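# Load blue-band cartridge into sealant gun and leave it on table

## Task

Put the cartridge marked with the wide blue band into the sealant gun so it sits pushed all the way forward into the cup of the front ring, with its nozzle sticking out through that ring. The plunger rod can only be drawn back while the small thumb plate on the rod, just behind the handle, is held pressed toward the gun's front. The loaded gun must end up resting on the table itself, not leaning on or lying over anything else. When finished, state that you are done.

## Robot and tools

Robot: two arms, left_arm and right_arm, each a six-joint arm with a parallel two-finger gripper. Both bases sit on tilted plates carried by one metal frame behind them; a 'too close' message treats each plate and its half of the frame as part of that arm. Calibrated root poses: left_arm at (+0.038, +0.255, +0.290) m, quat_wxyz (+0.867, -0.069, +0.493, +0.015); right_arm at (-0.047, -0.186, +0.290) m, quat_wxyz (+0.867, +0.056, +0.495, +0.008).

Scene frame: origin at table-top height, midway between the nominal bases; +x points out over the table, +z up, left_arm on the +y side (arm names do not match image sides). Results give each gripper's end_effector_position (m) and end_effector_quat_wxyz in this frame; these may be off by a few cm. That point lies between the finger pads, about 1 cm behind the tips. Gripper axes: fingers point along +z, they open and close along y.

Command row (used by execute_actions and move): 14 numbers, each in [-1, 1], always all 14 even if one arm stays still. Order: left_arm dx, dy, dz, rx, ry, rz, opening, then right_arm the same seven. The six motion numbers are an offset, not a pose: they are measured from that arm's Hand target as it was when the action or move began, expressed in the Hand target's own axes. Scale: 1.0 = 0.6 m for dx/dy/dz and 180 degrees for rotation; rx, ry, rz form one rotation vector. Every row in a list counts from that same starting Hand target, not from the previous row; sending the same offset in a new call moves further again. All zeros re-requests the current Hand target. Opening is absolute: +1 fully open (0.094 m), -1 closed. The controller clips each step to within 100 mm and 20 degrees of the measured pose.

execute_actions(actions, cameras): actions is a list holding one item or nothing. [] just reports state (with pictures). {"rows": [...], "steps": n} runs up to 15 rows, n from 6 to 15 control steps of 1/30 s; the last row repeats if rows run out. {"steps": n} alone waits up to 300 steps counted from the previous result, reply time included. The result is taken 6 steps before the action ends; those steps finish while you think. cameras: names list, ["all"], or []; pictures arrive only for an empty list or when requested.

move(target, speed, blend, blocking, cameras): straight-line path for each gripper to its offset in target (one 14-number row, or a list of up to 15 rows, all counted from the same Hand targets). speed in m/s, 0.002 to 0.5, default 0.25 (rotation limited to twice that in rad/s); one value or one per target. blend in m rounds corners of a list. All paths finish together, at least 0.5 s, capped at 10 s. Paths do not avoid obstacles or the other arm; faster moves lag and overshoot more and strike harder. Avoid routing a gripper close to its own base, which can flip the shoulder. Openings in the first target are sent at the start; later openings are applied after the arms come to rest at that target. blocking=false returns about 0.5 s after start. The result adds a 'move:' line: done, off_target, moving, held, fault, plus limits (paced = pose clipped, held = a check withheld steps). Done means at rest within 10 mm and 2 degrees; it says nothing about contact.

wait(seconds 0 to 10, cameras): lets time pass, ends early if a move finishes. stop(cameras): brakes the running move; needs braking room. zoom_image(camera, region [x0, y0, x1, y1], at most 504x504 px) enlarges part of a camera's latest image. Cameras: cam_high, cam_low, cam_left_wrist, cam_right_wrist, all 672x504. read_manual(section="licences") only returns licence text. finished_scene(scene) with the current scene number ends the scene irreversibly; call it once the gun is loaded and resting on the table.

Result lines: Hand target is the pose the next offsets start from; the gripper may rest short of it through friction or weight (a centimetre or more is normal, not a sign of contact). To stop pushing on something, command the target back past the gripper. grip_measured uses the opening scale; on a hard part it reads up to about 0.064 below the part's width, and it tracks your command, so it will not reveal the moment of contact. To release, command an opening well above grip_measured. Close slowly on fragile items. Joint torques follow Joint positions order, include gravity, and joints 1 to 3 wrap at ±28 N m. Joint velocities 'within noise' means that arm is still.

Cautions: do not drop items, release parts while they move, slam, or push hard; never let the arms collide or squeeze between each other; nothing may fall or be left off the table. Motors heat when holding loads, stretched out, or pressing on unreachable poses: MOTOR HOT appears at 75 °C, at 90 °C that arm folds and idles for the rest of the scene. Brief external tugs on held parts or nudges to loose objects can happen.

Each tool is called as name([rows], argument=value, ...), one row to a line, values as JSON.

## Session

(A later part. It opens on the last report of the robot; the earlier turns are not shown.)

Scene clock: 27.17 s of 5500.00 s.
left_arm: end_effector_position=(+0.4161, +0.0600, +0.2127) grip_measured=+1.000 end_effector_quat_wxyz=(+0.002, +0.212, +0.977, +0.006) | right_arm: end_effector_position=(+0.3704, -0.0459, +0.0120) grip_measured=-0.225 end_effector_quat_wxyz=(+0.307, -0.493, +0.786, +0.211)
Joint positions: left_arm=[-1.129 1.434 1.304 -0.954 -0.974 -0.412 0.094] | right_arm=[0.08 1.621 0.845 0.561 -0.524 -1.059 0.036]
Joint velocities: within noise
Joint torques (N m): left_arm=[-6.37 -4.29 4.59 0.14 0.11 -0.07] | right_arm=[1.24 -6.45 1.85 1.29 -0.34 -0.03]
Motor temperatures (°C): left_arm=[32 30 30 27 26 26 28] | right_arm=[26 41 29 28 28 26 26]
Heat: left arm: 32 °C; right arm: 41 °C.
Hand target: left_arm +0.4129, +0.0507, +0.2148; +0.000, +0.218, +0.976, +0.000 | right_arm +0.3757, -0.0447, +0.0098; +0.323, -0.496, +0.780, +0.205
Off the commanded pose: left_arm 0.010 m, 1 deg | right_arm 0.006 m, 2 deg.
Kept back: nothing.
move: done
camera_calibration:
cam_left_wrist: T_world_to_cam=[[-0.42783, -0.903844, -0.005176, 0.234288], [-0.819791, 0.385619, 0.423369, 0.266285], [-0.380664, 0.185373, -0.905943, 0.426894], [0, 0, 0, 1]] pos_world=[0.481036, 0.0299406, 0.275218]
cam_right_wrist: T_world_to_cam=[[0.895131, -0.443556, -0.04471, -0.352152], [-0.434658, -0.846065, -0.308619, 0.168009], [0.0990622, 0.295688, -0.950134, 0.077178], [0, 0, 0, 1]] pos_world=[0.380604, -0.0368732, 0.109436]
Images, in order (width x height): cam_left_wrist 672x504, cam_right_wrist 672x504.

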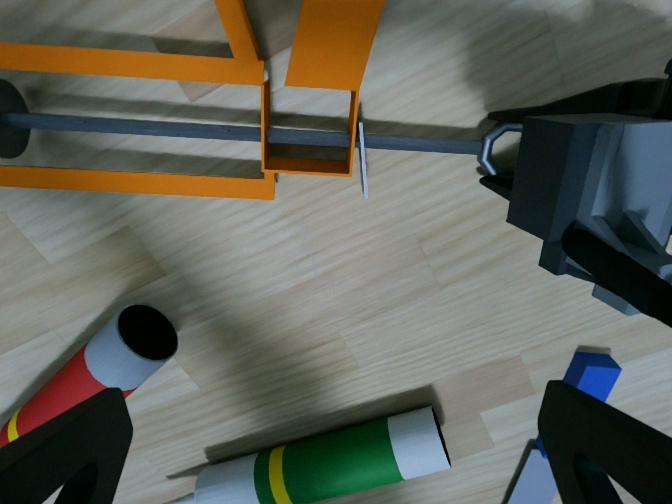

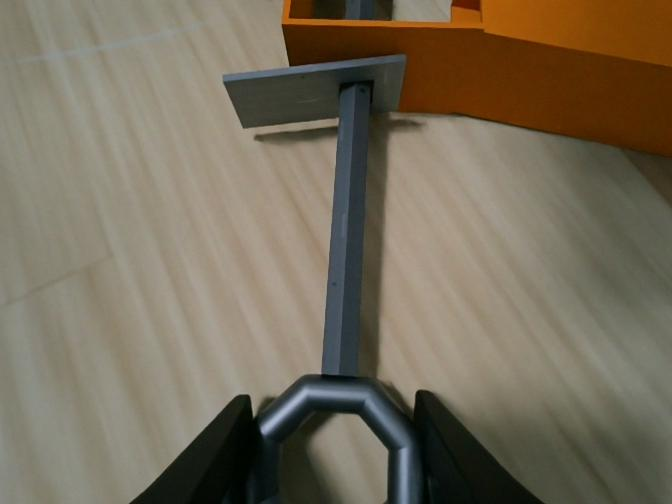

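move(target=[0,0,0,0,0,0,1, 0.103,0,-0.103,0,0,0,-0.6], speed=0.08, cameras=["cam_right_wrist","cam_left_wrist","cam_high"])

Scene clock: 29.00 s of 5500.00 s.
left_arm: end_effector_position=(+0.4161, +0.0600, +0.2127) grip_measured=+1.000 end_effector_quat_wxyz=(+0.002, +0.212, +0.977, +0.006) | right_arm: end_effector_position=(+0.3379, -0.1181, +0.0098) grip_measured=-0.224 end_effector_quat_wxyz=(+0.314, -0.485, +0.787, +0.216)
Joint positions: left_arm=[-1.129 1.434 1.304 -0.954 -0.974 -0.412 0.094] | right_arm=[-0.165 1.621 0.735 0.644 -0.777 -1.107 0.036]
Joint velocities: within noise
Joint torques (N m): left_arm=[-6.37 -4.29 4.59 0.14 0.11 -0.07] | right_arm=[-1.26 -7.15 0.02 1.03 -0.38 -0.22]
Motor temperatures (°C): left_arm=[33 30 30 27 26 26 28] | right_arm=[26 41 29 28 28 26 26]
Heat: left arm: 33 °C; right arm: 41 °C.
Hand target: left_arm +0.4129, +0.0507, +0.2148; +0.000, +0.218, +0.976, +0.000 | right_arm +0.3387, -0.1238, +0.0098; +0.323, -0.496, +0.780, +0.205
Off the commanded pose: left_arm 0.010 m, 1 deg | right_arm 0.006 m, 2 deg.
Kept back: nothing.
move: done
camera_calibration:
cam_left_wrist: T_world_to_cam=[[-0.42783, -0.903844, -0.005176, 0.234288], [-0.819791, 0.385619, 0.423369, 0.266285], [-0.380664, 0.185373, -0.905943, 0.426894], [0, 0, 0, 1]] pos_world=[0.481036, 0.0299406, 0.275218]
cam_right_wrist: T_world_to_cam=[[0.889591, -0.453864, -0.0513435, -0.354507], [-0.4446, -0.83466, -0.325075, 0.096993], [0.104685, 0.312011, -0.944294, 0.0996041], [0, 0, 0, 1]] pos_world=[0.348062, -0.111019, 0.107384]
Images, in order (width x height): cam_high 672x504, cam_left_wrist 672x504, cam_right_wrist 672x504.

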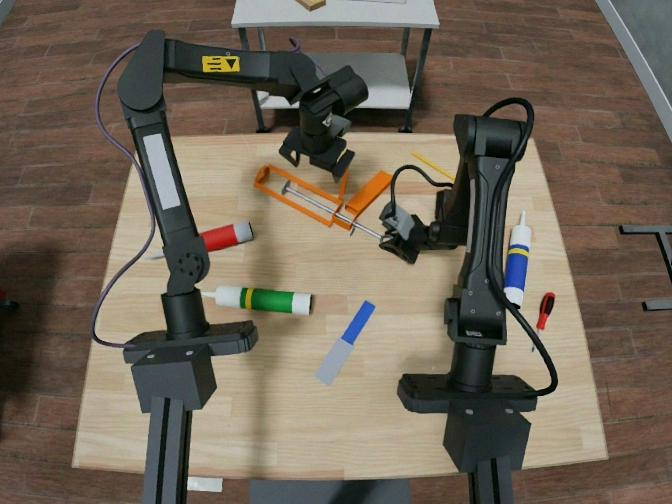

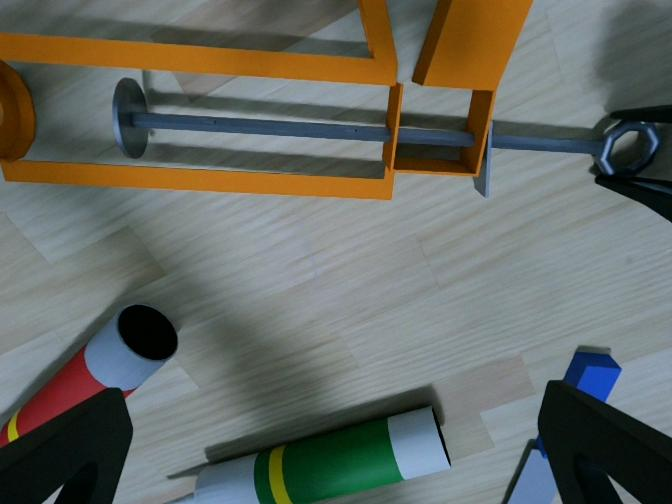

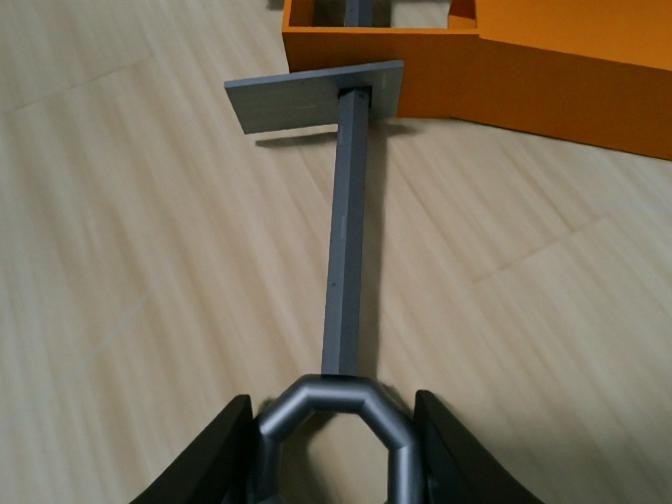

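move(target=[-0.0118,-0.0990,0.2080,0,0,0.021,1, 0,0,0,0,0,0,-0.6], speed=0.2, cameras=["cam_right_wrist","cam_left_wrist"])

Scene clock: 31.97 s of 5500.00 s.
left_arm: end_effector_position=(+0.3969, -0.0003, +0.0957) grip_measured=+1.000 end_effector_quat_wxyz=(+0.001, +0.246, +0.969, +0.004) | right_arm: end_effector_position=(+0.3379, -0.1181, +0.0098) grip_measured=-0.224 end_effector_quat_wxyz=(+0.314, -0.485, +0.787, +0.216)
Joint positions: left_arm=[-0.944 1.743 1.255 -0.394 -0.866 -0.088 0.094] | right_arm=[-0.165 1.621 0.735 0.644 -0.777 -1.107 0.036]
Joint velocities: within noise
Joint torques (N m): left_arm=[-6.12 -6.87 2.84 0.45 0.14 0.07] | right_arm=[-1.25 -7.16 0.02 1.02 -0.38 -0.22]
Motor temperatures (°C): left_arm=[33 30 30 27 26 26 28] | right_arm=[25 41 29 28 28 26 26]
Heat: left arm: 33 °C; right arm: 41 °C.
Hand target: left_arm +0.3941, -0.0059, +0.0898; +0.000, +0.250, +0.968, +0.000 | right_arm +0.3387, -0.1238, +0.0098; +0.323, -0.496, +0.780, +0.205
Off the commanded pose: left_arm 0.009 m, 1 deg | right_arm 0.006 m, 2 deg.
Kept back: nothing.
move: done
camera_calibration:
cam_left_wrist: T_world_to_cam=[[-0.490066, -0.871685, -0.000762467, 0.195159], [-0.78922, 0.443332, 0.424957, 0.311039], [-0.37009, 0.208859, -0.905213, 0.32055], [0, 0, 0, 1]] pos_world=[0.459752, -0.0347265, 0.158136]
cam_right_wrist: T_world_to_cam=[[0.889591, -0.453864, -0.0513435, -0.354507], [-0.4446, -0.83466, -0.325075, 0.096993], [0.104685, 0.312011, -0.944294, 0.0996041], [0, 0, 0, 1]] pos_world=[0.348062, -0.111019, 0.107384]
Images, in order (width x height): cam_left_wrist 672x504, cam_right_wrist 672x504.

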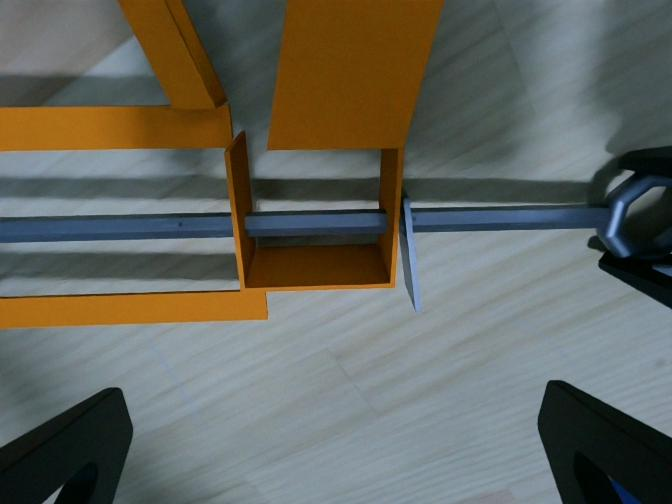

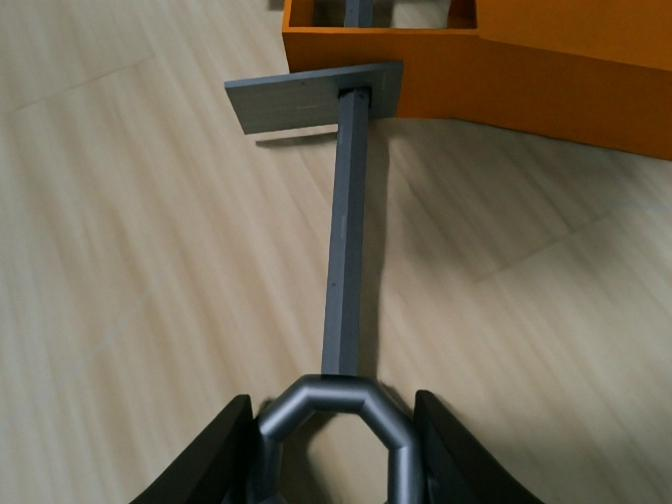

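move(target=[0.0038,0.0103,0.095,0,0,0,1, 0,0,0,0,0,0,-0.6], speed=0.12, cameras=["cam_right_wrist","cam_left_wrist"])

Scene clock: 34.37 s of 5500.00 s.
left_arm: end_effector_position=(+0.4044, +0.0068, +0.0412) grip_measured=+1.000 end_effector_quat_wxyz=(+0.005, +0.240, +0.971, +0.007) | right_arm: end_effector_position=(+0.3379, -0.1181, +0.0098) grip_measured=-0.224 end_effector_quat_wxyz=(+0.314, -0.485, +0.787, +0.216)
Joint positions: left_arm=[-0.819 1.833 1.255 -0.194 -0.788 0.044 0.094] | right_arm=[-0.165 1.621 0.735 0.644 -0.777 -1.107 0.036]
Joint velocities: within noise
Joint torques (N m): left_arm=[-6.3 -7.16 1.74 0.5 0.14 0.07] | right_arm=[-1.26 -7.15 0.02 1.02 -0.38 -0.22]
Motor temperatures (°C): left_arm=[33 30 30 27 26 26 28] | right_arm=[25 42 29 28 28 26 26]
Heat: left arm: 33 °C; right arm: 42 °C.
Hand target: left_arm +0.3951, +0.0005, +0.0329; +0.000, +0.250, +0.968, +0.000 | right_arm +0.3387, -0.1238, +0.0098; +0.323, -0.496, +0.780, +0.205
Off the commanded pose: left_arm 0.014 m, 1 deg | right_arm 0.006 m, 2 deg.
Kept back: nothing.
move: off_target (left_arm)
camera_calibration:
cam_left_wrist: T_world_to_cam=[[-0.479656, -0.877426, -0.00735031, 0.201165], [-0.798487, 0.433, 0.418246, 0.341069], [-0.363797, 0.206484, -0.908304, 0.270141], [0, 0, 0, 1]] pos_world=[0.467105, -0.0269555, 0.104198]
cam_right_wrist: T_world_to_cam=[[0.889591, -0.453864, -0.0513435, -0.354507], [-0.4446, -0.83466, -0.325075, 0.096993], [0.104685, 0.312011, -0.944294, 0.0996041], [0, 0, 0, 1]] pos_world=[0.348062, -0.111019, 0.107384]
Images, in order (width x height): cam_left_wrist 672x504, cam_right_wrist 672x504.

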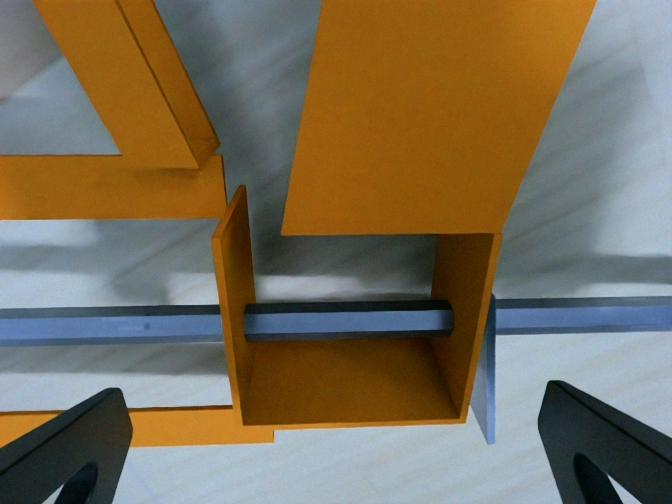

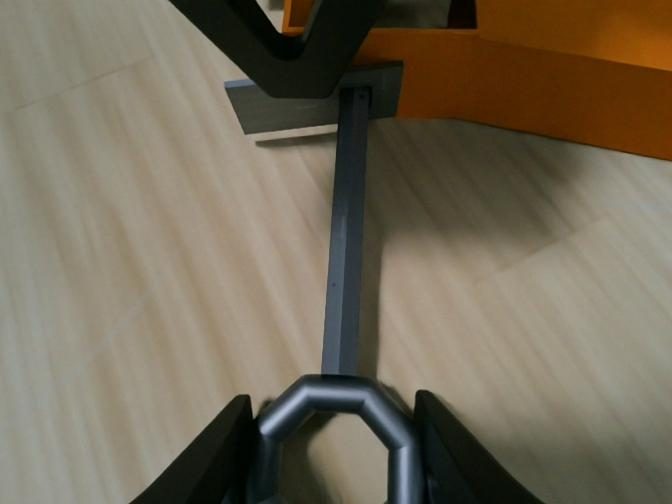

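move(target=[-0.006,-0.006,0.020,0,0,0,1, 0,0,0,0,0,0,-0.6], speed=0.08, cameras=["cam_right_wrist","cam_left_wrist"])

Scene clock: 36.43 s of 5500.00 s.
left_arm: end_effector_position=(+0.4017, +0.0025, +0.0299) grip_measured=+1.000 end_effector_quat_wxyz=(+0.003, +0.244, +0.970, +0.007) | right_arm: end_effector_position=(+0.3379, -0.1181, +0.0098) grip_measured=-0.224 end_effector_quat_wxyz=(+0.314, -0.485, +0.787, +0.216)
Joint positions: left_arm=[-0.808 1.874 1.274 -0.171 -0.78 0.059 0.094] | right_arm=[-0.165 1.621 0.735 0.644 -0.777 -1.107 0.036]
Joint velocities: within noise
Joint torques (N m): left_arm=[-6.2 -7.04 2.88 0.47 0.14 0.05] | right_arm=[-1.25 -7.16 0.01 1.03 -0.38 -0.22]
Motor temperatures (°C): left_arm=[33 30 30 27 26 26 28] | right_arm=[25 42 29 28 28 26 26]
Heat: left arm: 33 °C; right arm: 42 °C.
Hand target: left_arm +0.3967, -0.0044, +0.0210; +0.000, +0.250, +0.968, +0.000 | right_arm +0.3387, -0.1238, +0.0098; +0.323, -0.496, +0.780, +0.205
Off the commanded pose: left_arm 0.012 m, 1 deg | right_arm 0.006 m, 2 deg.
Kept back: nothing.
move: off_target (left_arm)
camera_calibration:
cam_left_wrist: T_world_to_cam=[[-0.487492, -0.873096, -0.00735219, 0.199091], [-0.792871, 0.439141, 0.422505, 0.343145], [-0.365659, 0.211797, -0.906331, 0.260388], [0, 0, 0, 1]] pos_world=[0.464338, -0.0320125, 0.0924816]
cam_right_wrist: T_world_to_cam=[[0.889591, -0.453864, -0.0513435, -0.354507], [-0.4446, -0.83466, -0.325075, 0.096993], [0.104685, 0.312011, -0.944294, 0.0996041], [0, 0, 0, 1]] pos_world=[0.348062, -0.111019, 0.107384]
Images, in order (width x height): cam_left_wrist 672x504, cam_right_wrist 672x504.

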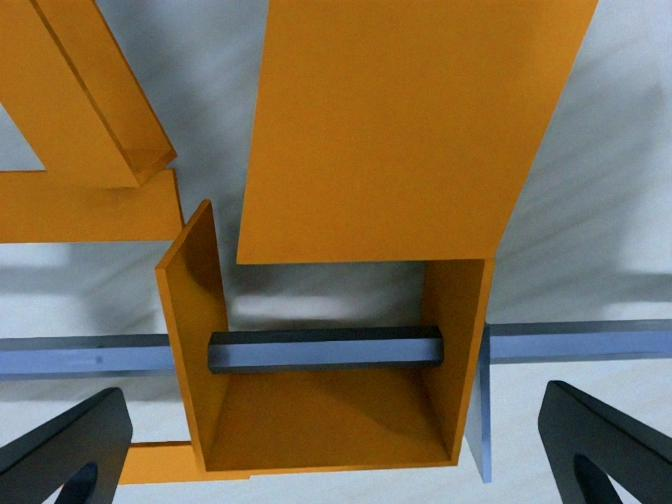

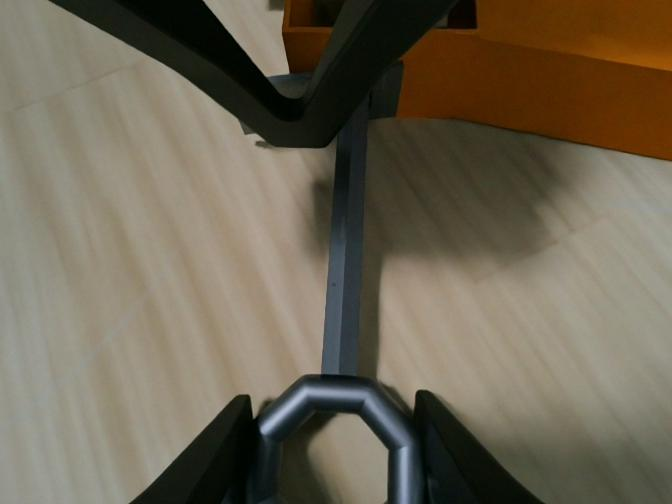

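move(target=[0,0,0,0,0,0,0.35, 0,0,0,0,0,0,-0.6], speed=0.08, cameras=["cam_right_wrist","cam_left_wrist"])

Scene clock: 37.37 s of 5500.00 s.
left_arm: end_effector_position=(+0.4007, -0.0002, +0.0297) grip_measured=+0.352 end_effector_quat_wxyz=(+0.002, +0.245, +0.969, -0.001) | right_arm: end_effector_position=(+0.3382, -0.1182, +0.0099) grip_measured=-0.224 end_effector_quat_wxyz=(+0.315, -0.485, +0.787, +0.216)
Joint positions: left_arm=[-0.808 1.874 1.274 -0.169 -0.763 0.062 0.064] | right_arm=[-0.165 1.621 0.735 0.646 -0.777 -1.107 0.036]
Joint velocities: within noise
Joint torques (N m): left_arm=[-6.23 -7.04 2.88 0.47 0.1 0.06] | right_arm=[-1.26 -7.16 0.02 1.02 -0.37 -0.22]
Motor temperatures (°C): left_arm=[33 30 30 27 26 26 28] | right_arm=[25 42 29 28 28 26 26]
Heat: left arm: 33 °C; right arm: 42 °C.
Hand target: left_arm +0.3967, -0.0044, +0.0210; +0.000, +0.250, +0.968, +0.000 | right_arm +0.3387, -0.1238, +0.0098; +0.323, -0.496, +0.780, +0.205
Off the commanded pose: left_arm 0.010 m, 1 deg | right_arm 0.006 m, 2 deg.
Kept back: nothing.
move: done
camera_calibration:
cam_left_wrist: T_world_to_cam=[[-0.489122, -0.872168, 0.00912481, 0.196429], [-0.789442, 0.447128, 0.420544, 0.342311], [-0.370865, 0.198494, -0.907226, 0.262611], [0, 0, 0, 1]] pos_world=[0.463706, -0.0338644, 0.0924985]
cam_right_wrist: T_world_to_cam=[[0.889693, -0.453823, -0.0499036, -0.354818], [-0.444058, -0.834747, -0.325591, 0.096933], [0.106104, 0.311836, -0.944193, 0.0991638], [0, 0, 0, 1]] pos_world=[0.348202, -0.111033, 0.107484]
Images, in order (width x height): cam_left_wrist 672x504, cam_right_wrist 672x504.

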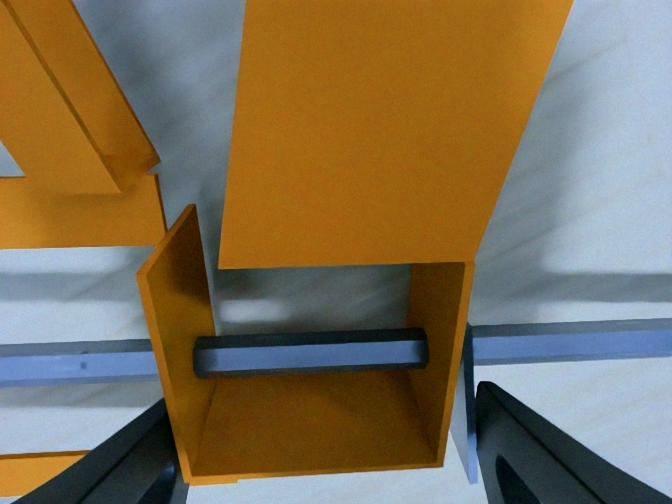

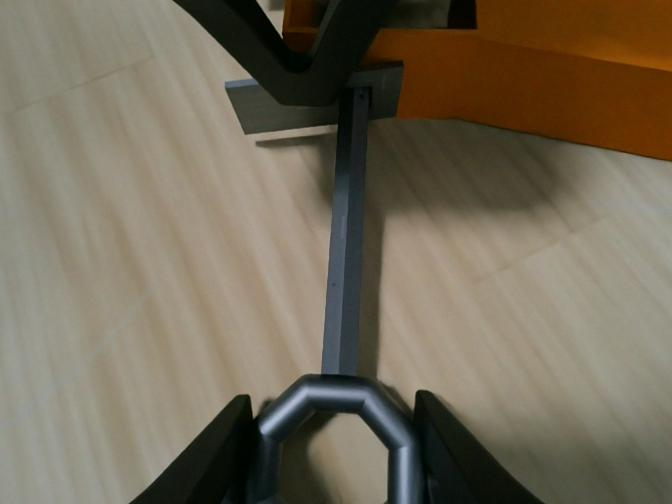

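move(target=[0,0,0,0,0,0,0.1, 0,0,0,0,0,0,-0.6], speed=0.08, cameras=["cam_right_wrist","cam_left_wrist"])

Scene clock: 38.30 s of 5500.00 s.
left_arm: end_effector_position=(+0.4014, +0.0013, +0.0295) grip_measured=+0.164 end_effector_quat_wxyz=(+0.002, +0.247, +0.969, +0.003) | right_arm: end_effector_position=(+0.3382, -0.1190, +0.0099) grip_measured=-0.224 end_effector_quat_wxyz=(+0.314, -0.485, +0.787, +0.215)
Joint positions: left_arm=[-0.807 1.874 1.274 -0.169 -0.771 0.065 0.055] | right_arm=[-0.168 1.621 0.735 0.646 -0.778 -1.107 0.036]
Joint velocities: within noise
Joint torques (N m): left_arm=[-6.27 -7.04 2.89 0.46 0.09 0.06] | right_arm=[-1.07 -7.15 0.02 1.02 -0.37 -0.21]
Motor temperatures (°C): left_arm=[33 30 30 27 26 26 28] | right_arm=[25 42 29 28 28 26 26]
Heat: left arm: 33 °C; right arm: 42 °C.
Hand target: left_arm +0.3967, -0.0043, +0.0210; +0.000, +0.250, +0.968, +0.000 | right_arm +0.3387, -0.1238, +0.0098; +0.323, -0.496, +0.780, +0.205
Off the commanded pose: left_arm 0.011 m, 1 deg | right_arm 0.005 m, 2 deg.
Kept back: nothing.
move: off_target (left_arm)
camera_calibration:
cam_left_wrist: T_world_to_cam=[[-0.49145, -0.870905, 0.000951468, 0.199273], [-0.789569, 0.446013, 0.421489, 0.342236], [-0.367502, 0.20639, -0.906833, 0.26099], [0, 0, 0, 1]] pos_world=[0.464066, -0.0329599, 0.0922361]
cam_right_wrist: T_world_to_cam=[[0.889366, -0.454487, -0.0497066, -0.355141], [-0.444669, -0.834592, -0.325153, 0.0964808], [0.106293, 0.311283, -0.944354, 0.0992487], [0, 0, 0, 1]] pos_world=[0.348203, -0.111779, 0.107444]
Images, in order (width x height): cam_left_wrist 672x504, cam_right_wrist 672x504.

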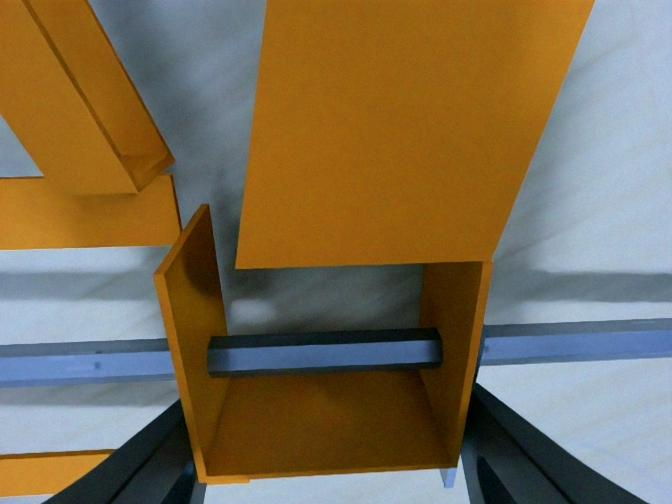

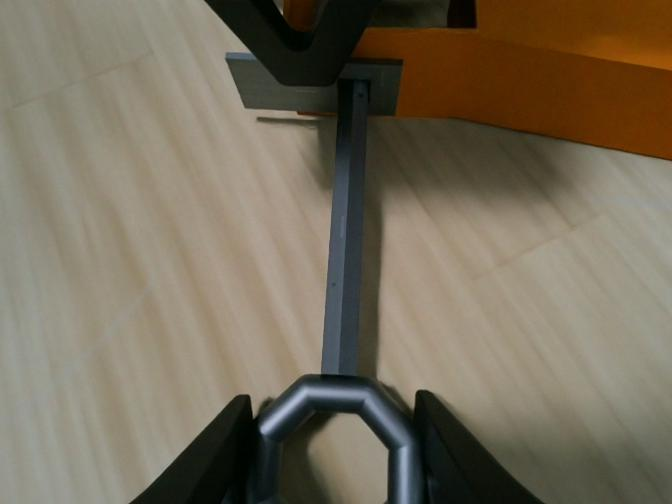

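move(target=[0,0,0,0,0,0,0.0, 0.0353,0.0033,-0.0353,0,0,0,-0.6], speed=0.06, cameras=["cam_right_wrist","cam_left_wrist"])

Scene clock: 39.57 s of 5500.00 s.
left_arm: end_effector_position=(+0.4030, -0.0014, +0.0294) grip_measured=+0.164 end_effector_quat_wxyz=(+0.006, +0.240, +0.971, -0.002) | right_arm: end_effector_position=(+0.3258, -0.1429, +0.0100) grip_measured=-0.224 end_effector_quat_wxyz=(+0.309, -0.486, +0.790, +0.211)
Joint positions: left_arm=[-0.807 1.875 1.275 -0.157 -0.762 0.06 0.055] | right_arm=[-0.246 1.621 0.708 0.646 -0.84 -1.139 0.036]
Joint velocities: within noise
Joint torques (N m): left_arm=[-6.28 -7.13 2.78 0.36 0.09 0.05] | right_arm=[-2.74 -6.04 -0.08 1.14 -0.64 -0.23]
Motor temperatures (°C): left_arm=[33 30 30 27 26 26 28] | right_arm=[25 42 29 28 28 26 26]
Heat: left arm: 33 °C; right arm: 42 °C.
Hand target: left_arm +0.3966, -0.0043, +0.0209; +0.000, +0.250, +0.968, +0.000 | right_arm +0.3242, -0.1502, +0.0098; +0.323, -0.496, +0.780, +0.205
Off the commanded pose: left_arm 0.011 m, 1 deg | right_arm 0.007 m, 2 deg.
Kept back: nothing.
move: off_target (left_arm)
camera_calibration:
cam_left_wrist: T_world_to_cam=[[-0.480093, -0.877166, 0.00953997, 0.19283], [-0.79709, 0.440755, 0.412773, 0.348059], [-0.366275, 0.190565, -0.910784, 0.261572], [0, 0, 0, 1]] pos_world=[0.465818, -0.0341112, 0.0927262]
cam_right_wrist: T_world_to_cam=[[0.888228, -0.456848, -0.0483742, -0.354947], [-0.448068, -0.838255, -0.310747, 0.0714543], [0.101414, 0.297689, -0.949261, 0.10782], [0, 0, 0, 1]] pos_world=[0.336356, -0.134357, 0.107383]
Images, in order (width x height): cam_left_wrist 672x504, cam_right_wrist 672x504.

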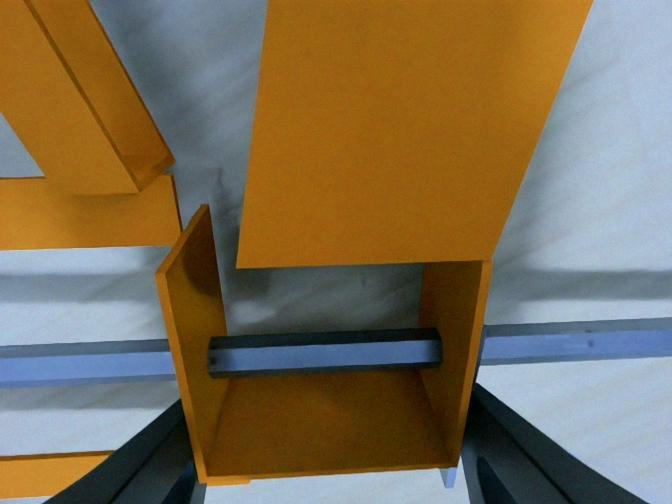

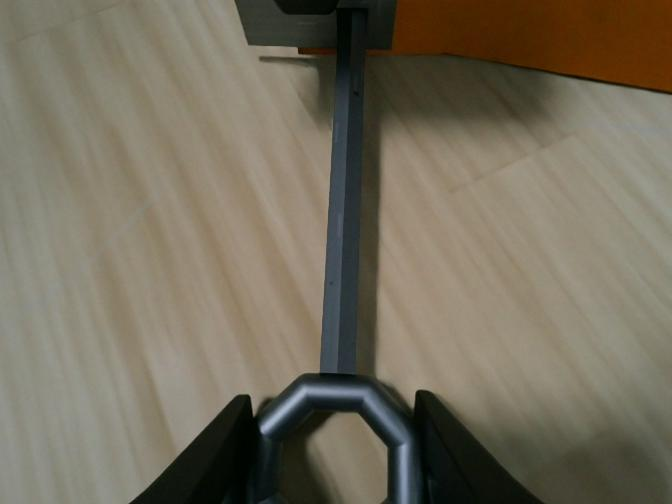

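move(target=[0,0,0,0,0,0,0.0, 0.1352,0.0128,-0.1352,0,0,0,-0.6], speed=0.1, cameras=["cam_high","cam_left_wrist","cam_right_wrist"])

Scene clock: 41.27 s of 5500.00 s.
left_arm: end_effector_position=(+0.4027, -0.0065, +0.0320) grip_measured=+0.164 end_effector_quat_wxyz=(+0.008, +0.239, +0.971, -0.009) | right_arm: end_effector_position=(+0.2807, -0.2291, +0.0138) grip_measured=-0.224 end_effector_quat_wxyz=(+0.336, -0.483, +0.777, +0.223)
Joint positions: left_arm=[-0.816 1.875 1.277 -0.155 -0.756 0.056 0.055] | right_arm=[-0.571 1.758 0.72 0.643 -1.206 -1.312 0.036]
Joint velocities: within noise
Joint torques (N m): left_arm=[-5.61 -7.12 2.66 0.35 0.03 0.09] | right_arm=[-6.93 -5.03 -0.1 0.25 -0.36 -0.68]
Motor temperatures (°C): left_arm=[33 31 30 27 26 26 28] | right_arm=[26 42 29 28 28 26 26]
Heat: left arm: 33 °C; right arm: 42 °C.
Hand target: left_arm +0.3967, -0.0043, +0.0208; +0.000, +0.250, +0.968, +0.000 | right_arm +0.2685, -0.2506, +0.0097; +0.323, -0.496, +0.780, +0.205
Off the commanded pose: left_arm 0.013 m, 2 deg | right_arm 0.025 m, 3 deg.
Kept back: nothing.
move: off_target (left_arm, right_arm)
camera_calibration:
cam_left_wrist: T_world_to_cam=[[-0.478111, -0.878028, 0.0218468, 0.187056], [-0.798457, 0.444876, 0.405651, 0.349808], [-0.365892, 0.176503, -0.913767, 0.264695], [0, 0, 0, 1]] pos_world=[0.46559, -0.0380996, 0.0958824]
cam_right_wrist: T_world_to_cam=[[0.891587, -0.451073, -0.0400761, -0.353819], [-0.43246, -0.821846, -0.370875, -0.019636], [0.134355, 0.347999, -0.927818, 0.143717], [0, 0, 0, 1]] pos_world=[0.287659, -0.225749, 0.111881]
Images, in order (width x height): cam_high 672x504, cam_left_wrist 672x504, cam_right_wrist 672x504.

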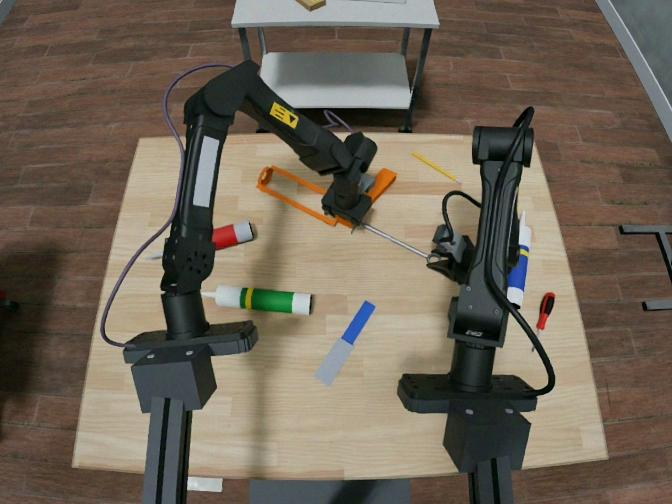

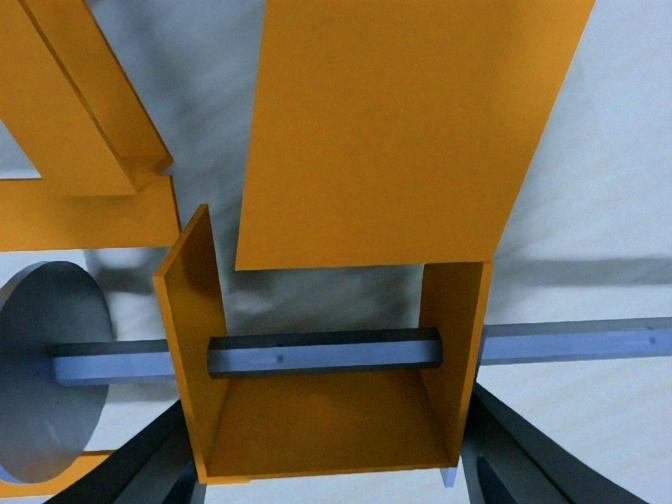

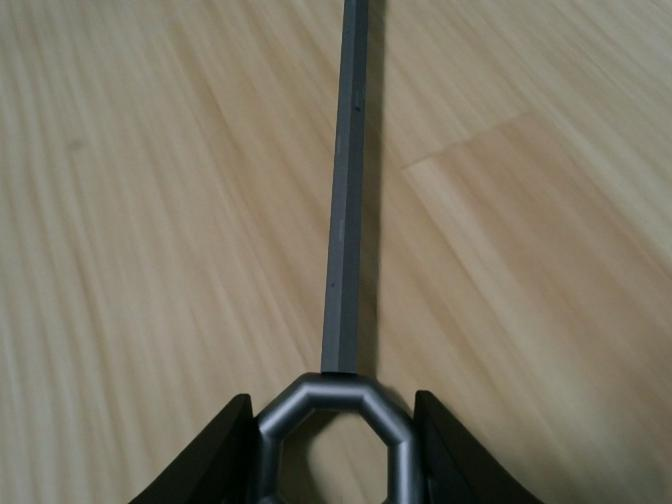

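move([
  [0,0,0,0,0,0,0.5, 0,0,0,0,0,0,-0.6],
  [0,0,-0.11,0,0,0,0.5, 0,0,0,0,0,0,-0.6],
  [-0.005,-0.075,-0.11,0,0,0,-1, 0,0,0,0,0,0,-0.6],
], speed=0.15, cameras=["cam_left_wrist","cam_right_wrist"])

Scene clock: 44.90 s of 5500.00 s.
left_arm: end_effector_position=(+0.3858, -0.0365, +0.0863) grip_measured=-0.986 end_effector_quat_wxyz=(+0.003, +0.239, +0.971, +0.000) | right_arm: end_effector_position=(+0.2771, -0.2400, +0.0136) grip_measured=-0.224 end_effector_quat_wxyz=(+0.330, -0.491, +0.778, +0.212)
Joint positions: left_arm=[-0.986 1.871 1.341 -0.381 -0.886 -0.145 0.001] | right_arm=[-0.599 1.758 0.725 0.611 -1.208 -1.36 0.036]
Joint velocities: within noise
Joint torques (N m): left_arm=[-8.98 -6.54 3.47 0.16 -0.12 -0.07] | right_arm=[-4.71 -5.03 0.21 0.26 -0.35 -0.38]
Motor temperatures (°C): left_arm=[33 31 30 27 26 26 28] | right_arm=[26 41 29 28 28 26 27]
Heat: left arm: 33 °C; right arm: 41 °C.
Hand target: left_arm +0.3775, -0.0452, +0.0868; +0.000, +0.250, +0.968, +0.000 | right_arm +0.2684, -0.2507, +0.0097; +0.323, -0.496, +0.780, +0.205
Off the commanded pose: left_arm 0.012 m, 1 deg | right_arm 0.014 m, 1 deg.
Kept back: nothing.
move: off_target (left_arm, right_arm); target 3's new opening was sent with left_arm's hand 0.013 m and 1 deg from that target
camera_calibration:
cam_left_wrist: T_world_to_cam=[[-0.477311, -0.878714, 0.00600271, 0.152431], [-0.796688, 0.435617, 0.418959, 0.3255], [-0.37076, 0.195191, -0.907985, 0.315511], [0, 0, 0, 1]] pos_world=[0.449058, -0.069435, 0.149193]
cam_right_wrist: T_world_to_cam=[[0.895341, -0.444858, -0.0215669, -0.355328], [-0.423665, -0.835754, -0.349319, -0.0362803], [0.137372, 0.321897, -0.936756, 0.140745], [0, 0, 0, 1]] pos_world=[0.283435, -0.233697, 0.111507]
Images, in order (width x height): cam_left_wrist 672x504, cam_right_wrist 672x504.

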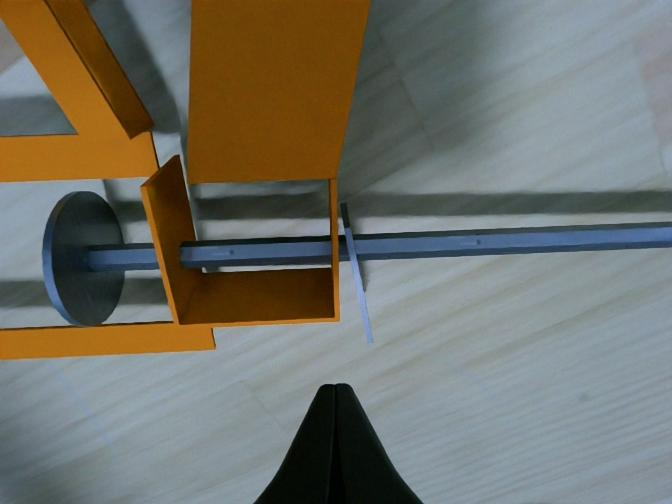

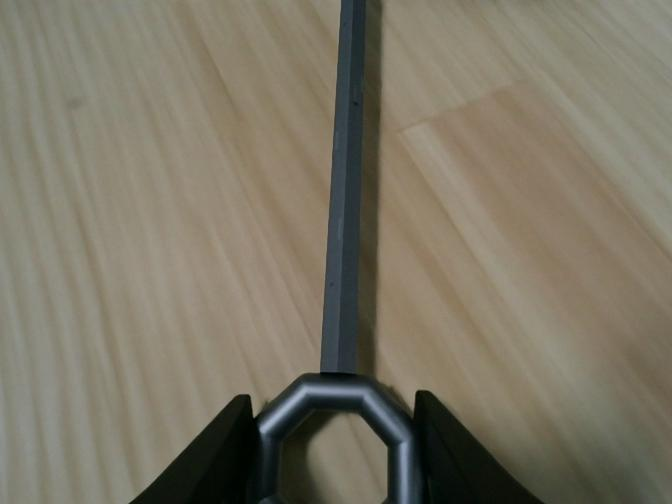

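move([
  [0.011,-0.0452,0,0,0,-0.015,-1, 0,0,0,0,0,0,-0.6],
  [0.011,-0.0452,0.06,0,0,-0.015,-1, 0,0,0,0,0,0,-0.6],
], speed=0.15, blend=0.01, cameras=["cam_left_wrist","cam_right_wrist"])

Scene clock: 46.50 s of 5500.00 s.
left_arm: end_effector_position=(+0.3621, -0.0599, +0.0569) grip_measured=-0.986 end_effector_quat_wxyz=(+0.000, +0.223, +0.975, +0.002) | right_arm: end_effector_position=(+0.2770, -0.2400, +0.0135) grip_measured=-0.224 end_effector_quat_wxyz=(+0.330, -0.491, +0.778, +0.212)
Joint positions: left_arm=[-0.982 2.004 1.372 -0.287 -0.885 -0.182 0.001] | right_arm=[-0.599 1.758 0.726 0.609 -1.208 -1.36 0.036]
Joint velocities: within noise
Joint torques (N m): left_arm=[-7.9 -6.82 2.92 0.42 0.14 0.06] | right_arm=[-4.7 -5.03 0.21 0.26 -0.35 -0.38]
Motor temperatures (°C): left_arm=[34 31 30 27 26 26 29] | right_arm=[26 41 29 28 28 26 27]
Heat: left arm: 34 °C; right arm: 41 °C.
Hand target: left_arm +0.3586, -0.0657, +0.0509; +0.000, +0.227, +0.974, +0.000 | right_arm +0.2685, -0.2507, +0.0097; +0.323, -0.496, +0.780, +0.205
Off the commanded pose: left_arm 0.009 m, 0 deg | right_arm 0.014 m, 1 deg.
Kept back: nothing.
move: off_target (right_arm)
camera_calibration:
cam_left_wrist: T_world_to_cam=[[-0.448968, -0.89354, 0.00382362, 0.109695], [-0.807606, 0.407614, 0.426172, 0.330957], [-0.38236, 0.18825, -0.904634, 0.288197], [0, 0, 0, 1]] pos_world=[0.426727, -0.091139, 0.119248]
cam_right_wrist: T_world_to_cam=[[0.895116, -0.445258, -0.0226193, -0.355292], [-0.424393, -0.83543, -0.349208, -0.0360393], [0.136591, 0.322182, -0.936772, 0.140999], [0, 0, 0, 1]] pos_world=[0.283474, -0.233732, 0.111462]
Images, in order (width x height): cam_left_wrist 672x504, cam_right_wrist 672x504.

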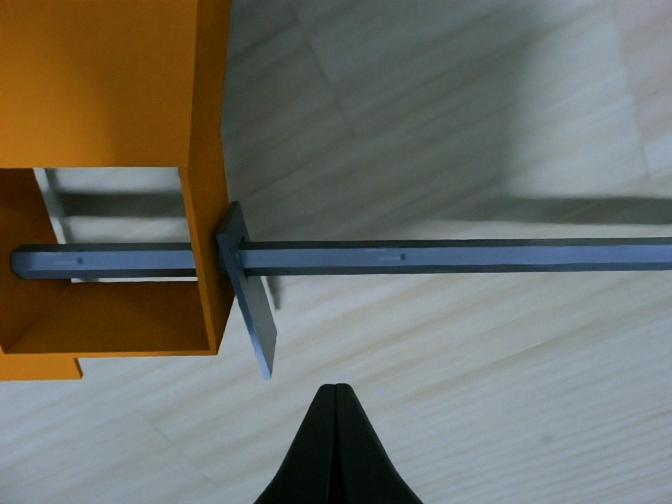

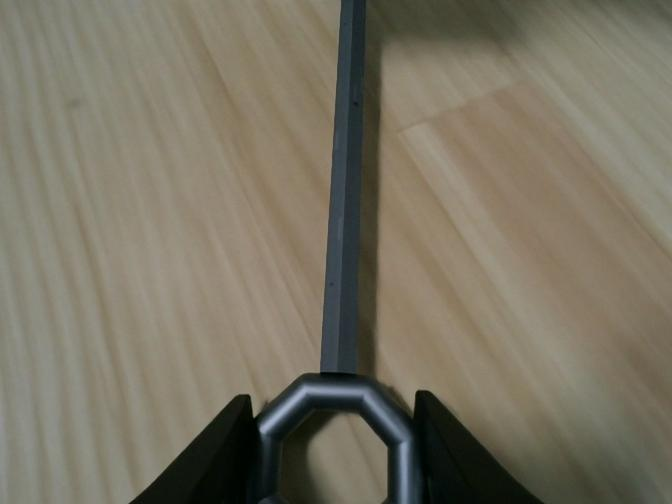

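move(target=[-0.0117,0,0.036,0,0,0,-1, 0,0,0,0,0,0,-0.6], speed=0.1, cameras=["cam_left_wrist"])

move(target=[0,0.0333,0,0,0,0,-1, 0,0,0,0,0,0,-0.6], speed=0.08, cameras=["cam_left_wrist","cam_right_wrist","cam_high"])

Scene clock: 47.70 s of 5500.00 s.
left_arm: end_effector_position=(+0.3701, -0.0630, +0.0374) grip_measured=-0.986 end_effector_quat_wxyz=(+0.001, +0.221, +0.975, +0.002) | right_arm: end_effector_position=(+0.2770, -0.2400, +0.0135) grip_measured=-0.224 end_effector_quat_wxyz=(+0.330, -0.491, +0.778, +0.212)
Joint positions: left_arm=[-0.943 2.051 1.417 -0.244 -0.862 -0.134 0.001] | right_arm=[-0.599 1.758 0.726 0.609 -1.208 -1.36 0.036]
Joint velocities: within noise
Joint torques (N m): left_arm=[-7.88 -6.71 2.93 0.44 0.14 0.06] | right_arm=[-4.7 -5.03 0.2 0.26 -0.35 -0.38]
Motor temperatures (°C): left_arm=[34 31 30 27 26 26 29] | right_arm=[26 41 29 28 28 26 27]
Heat: left arm: 34 °C; right arm: 41 °C.
Hand target: left_arm +0.3648, -0.0689, +0.0293; +0.000, +0.227, +0.974, +0.000 | right_arm +0.2685, -0.2507, +0.0097; +0.323, -0.496, +0.780, +0.205
Off the commanded pose: left_arm 0.011 m, 1 deg | right_arm 0.014 m, 1 deg.
Kept back: nothing.
move: off_target (left_arm, right_arm)
camera_calibration:
cam_left_wrist: T_world_to_cam=[[-0.445645, -0.895205, 0.0030691, 0.109336], [-0.810571, 0.404963, 0.42306, 0.348024], [-0.379968, 0.186047, -0.906096, 0.273218], [0, 0, 0, 1]] pos_world=[0.434637, -0.0938901, 0.0999915]
Images, in order (width x height): cam_left_wrist 672x504.

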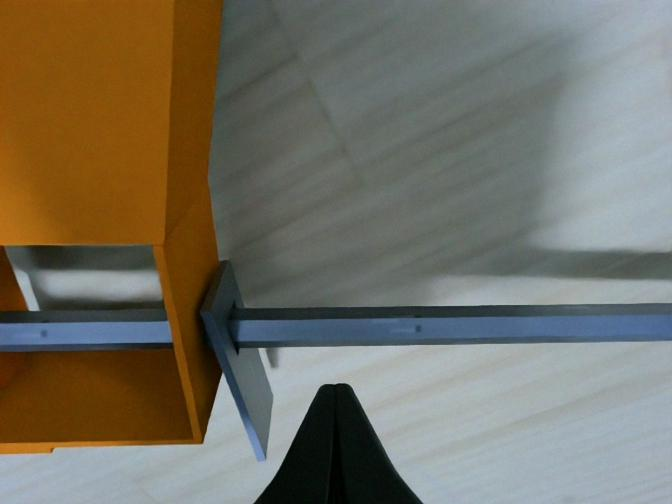

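Scene clock: 48.43 s of 5500.00 s.
left_arm: end_effector_position=(+0.3641, -0.0504, +0.0256) grip_measured=-0.986 end_effector_quat_wxyz=(-0.010, +0.236, +0.972, +0.009) | right_arm: end_effector_position=(+0.2770, -0.2400, +0.0135) grip_measured=-0.224 end_effector_quat_wxyz=(+0.330, -0.491, +0.778, +0.212)
Joint positions: left_arm=[-0.912 2.051 1.389 -0.227 -0.848 -0.098 0.001] | right_arm=[-0.599 1.758 0.726 0.609 -1.208 -1.36 0.036]
Joint velocities: within noise
Joint torques (N m): left_arm=[-7.65 -11.74 1.22 0.43 0.13 0.06] | right_arm=[-4.7 -5.01 0.21 0.26 -0.35 -0.38]
Motor temperatures (°C): left_arm=[34 31 29 27 26 26 29] | right_arm=[26 41 29 28 28 26 27]
Heat: left arm: 34 °C; right arm: 41 °C.
Hand target: left_arm +0.3737, -0.0509, +0.0292; +0.000, +0.227, +0.974, +0.000 | right_arm +0.2685, -0.2507, +0.0097; +0.323, -0.496, +0.780, +0.205
Off the commanded pose: left_arm 0.010 m, 2 deg | right_arm 0.014 m, 1 deg.
Kept back: nothing.
move: off_target (right_arm)
camera_calibration:
cam_left_wrist: T_world_to_cam=[[-0.471762, -0.881711, -0.0051954, 0.128405], [-0.790358, 0.420257, 0.445779, 0.335901], [-0.390864, 0.214408, -0.895128, 0.263043], [0, 0, 0, 1]] pos_world=[0.428873, -0.0843475, 0.0863871]
cam_right_wrist: T_world_to_cam=[[0.895116, -0.445258, -0.0226193, -0.355292], [-0.424393, -0.83543, -0.349208, -0.0360393], [0.136591, 0.322182, -0.936772, 0.140999], [0, 0, 0, 1]] pos_world=[0.283474, -0.233732, 0.111462]
Images, in order (width x height): cam_high 672x504, cam_left_wrist 672x504, cam_right_wrist 672x504.

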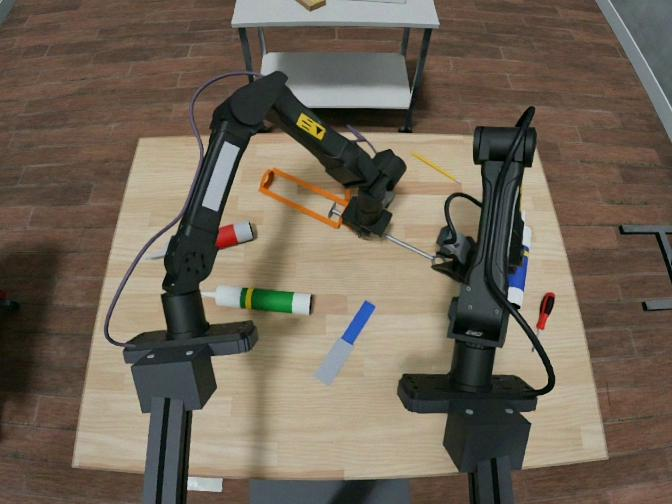

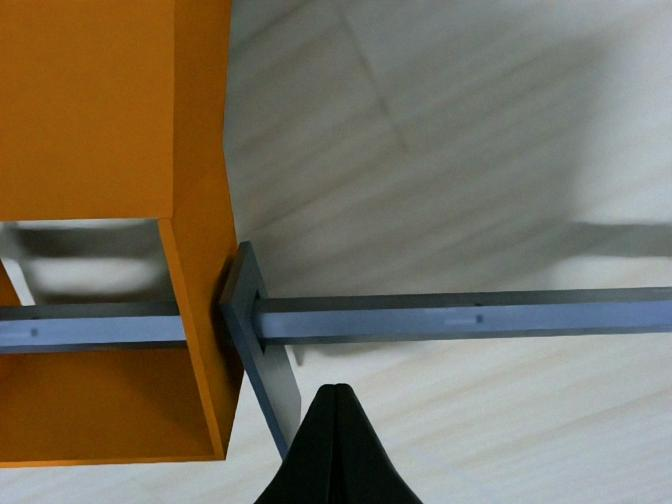

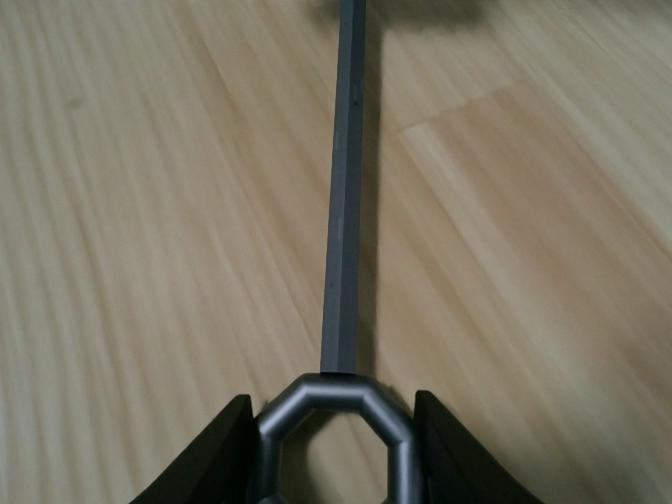

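move(target=[-0.006,0.045,-0.008,0,0,0,-1, 0,0,0,0,0,0,-0.6], speed=0.08, cameras=["cam_left_wrist","cam_right_wrist"])

Scene clock: 49.43 s of 5500.00 s.
left_arm: end_effector_position=(+0.3652, -0.0454, +0.0304) grip_measured=-0.986 end_effector_quat_wxyz=(-0.019, +0.241, +0.970, -0.021) | right_arm: end_effector_position=(+0.2768, -0.2399, +0.0135) grip_measured=-0.224 end_effector_quat_wxyz=(+0.330, -0.490, +0.778, +0.213)
Joint positions: left_arm=[-0.893 1.994 1.344 -0.221 -0.773 -0.062 0.001] | right_arm=[-0.599 1.758 0.726 0.608 -1.208 -1.36 0.036]
Joint velocities: within noise
Joint torques (N m): left_arm=[-5.91 -13.83 1.36 0.32 -0.33 0.1] | right_arm=[-4.71 -5.03 0.21 0.28 -0.35 -0.38]
Motor temperatures (°C): left_arm=[34 32 29 27 26 26 29] | right_arm=[26 41 29 28 28 26 27]
Heat: left arm: 34 °C; right arm: 41 °C.
Hand target: left_arm +0.3889, -0.0284, +0.0341; +0.000, +0.227, +0.974, +0.000 | right_arm +0.2685, -0.2507, +0.0097; +0.323, -0.496, +0.780, +0.205
Off the commanded pose: left_arm 0.029 m, 4 deg | right_arm 0.014 m, 1 deg.
Kept back: nothing.
move: off_target (left_arm, right_arm)
camera_calibration:
cam_left_wrist: T_world_to_cam=[[-0.480557, -0.875006, 0.0585635, 0.134878], [-0.771302, 0.453491, 0.446586, 0.327024], [-0.417324, 0.16944, -0.892822, 0.274204], [0, 0, 0, 1]] pos_world=[0.431482, -0.0767448, 0.0908716]
cam_right_wrist: T_world_to_cam=[[0.894815, -0.445791, -0.0240198, -0.355118], [-0.425361, -0.835, -0.34906, -0.0357132], [0.135551, 0.322561, -0.936792, 0.141358], [0, 0, 0, 1]] pos_world=[0.283413, -0.233726, 0.111427]
Images, in order (width x height): cam_left_wrist 672x504, cam_right_wrist 672x504.

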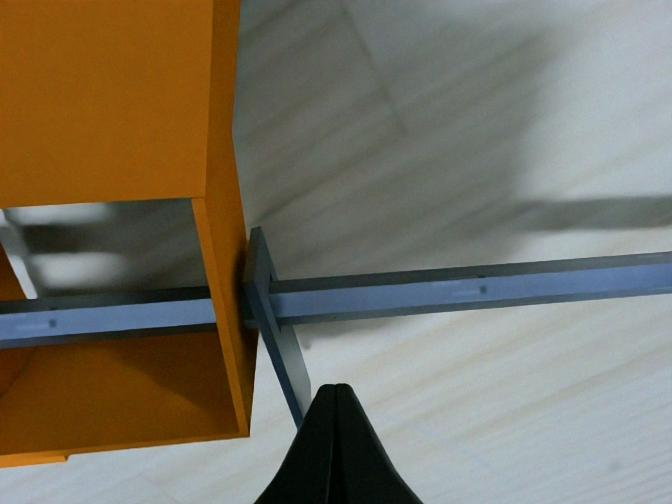

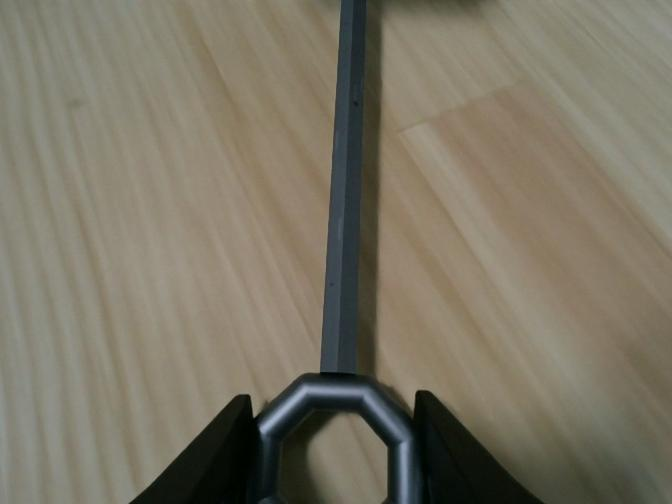

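move([
  [0,-0.06,-0.01,0,0,0,-1, 0,0,0,0,0,0,-0.6],
  [-0.02,-0.06,-0.01,0,0,0,-1, 0,0,0,0,0,0,-0.6],
  [-0.02,-0.03,-0.005,0,0,0,-1, 0,0,0,0,0,0,-0.6],
], speed=0.1, cameras=["cam_left_wrist"])

Scene clock: 50.83 s of 5500.00 s.
left_arm: end_effector_position=(+0.3957, -0.0541, +0.0393) grip_measured=-0.986 end_effector_quat_wxyz=(+0.007, +0.215, +0.977, -0.003) | right_arm: end_effector_position=(+0.2768, -0.2399, +0.0135) grip_measured=-0.224 end_effector_quat_wxyz=(+0.330, -0.490, +0.778, +0.213)
Joint positions: left_arm=[-0.911 2.011 1.445 -0.263 -0.834 -0.095 0.001] | right_arm=[-0.599 1.758 0.726 0.608 -1.208 -1.36 0.036]
Joint velocities: within noise
Joint torques (N m): left_arm=[-7.43 -10.02 1.51 0.18 0.04 0.04] | right_arm=[-4.71 -5.01 0.21 0.28 -0.35 -0.38]
Motor temperatures (°C): left_arm=[34 32 29 27 26 26 29] | right_arm=[26 40 29 28 28 26 27]
Heat: left arm: 34 °C; right arm: 40 °C.
Hand target: left_arm +0.3916, -0.0497, +0.0371; +0.000, +0.227, +0.974, +0.000 | right_arm +0.2685, -0.2507, +0.0097; +0.323, -0.496, +0.780, +0.205
Off the commanded pose: left_arm 0.006 m, 2 deg | right_arm 0.014 m, 1 deg.
Kept back: nothing.
move: off_target (right_arm)
camera_calibration:
cam_left_wrist: T_world_to_cam=[[-0.43393, -0.900878, 0.0111185, 0.123471], [-0.81959, 0.39984, 0.410365, 0.368208], [-0.374134, 0.168957, -0.911854, 0.279998], [0, 0, 0, 1]] pos_world=[0.460115, -0.0833002, 0.102845]
Images, in order (width x height): cam_left_wrist 672x504.

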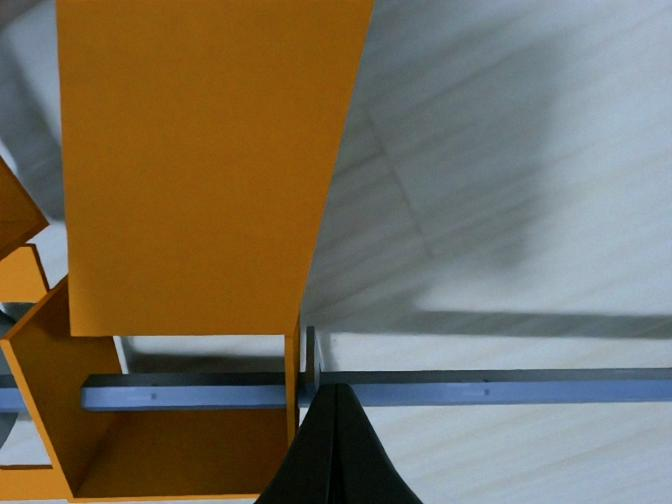

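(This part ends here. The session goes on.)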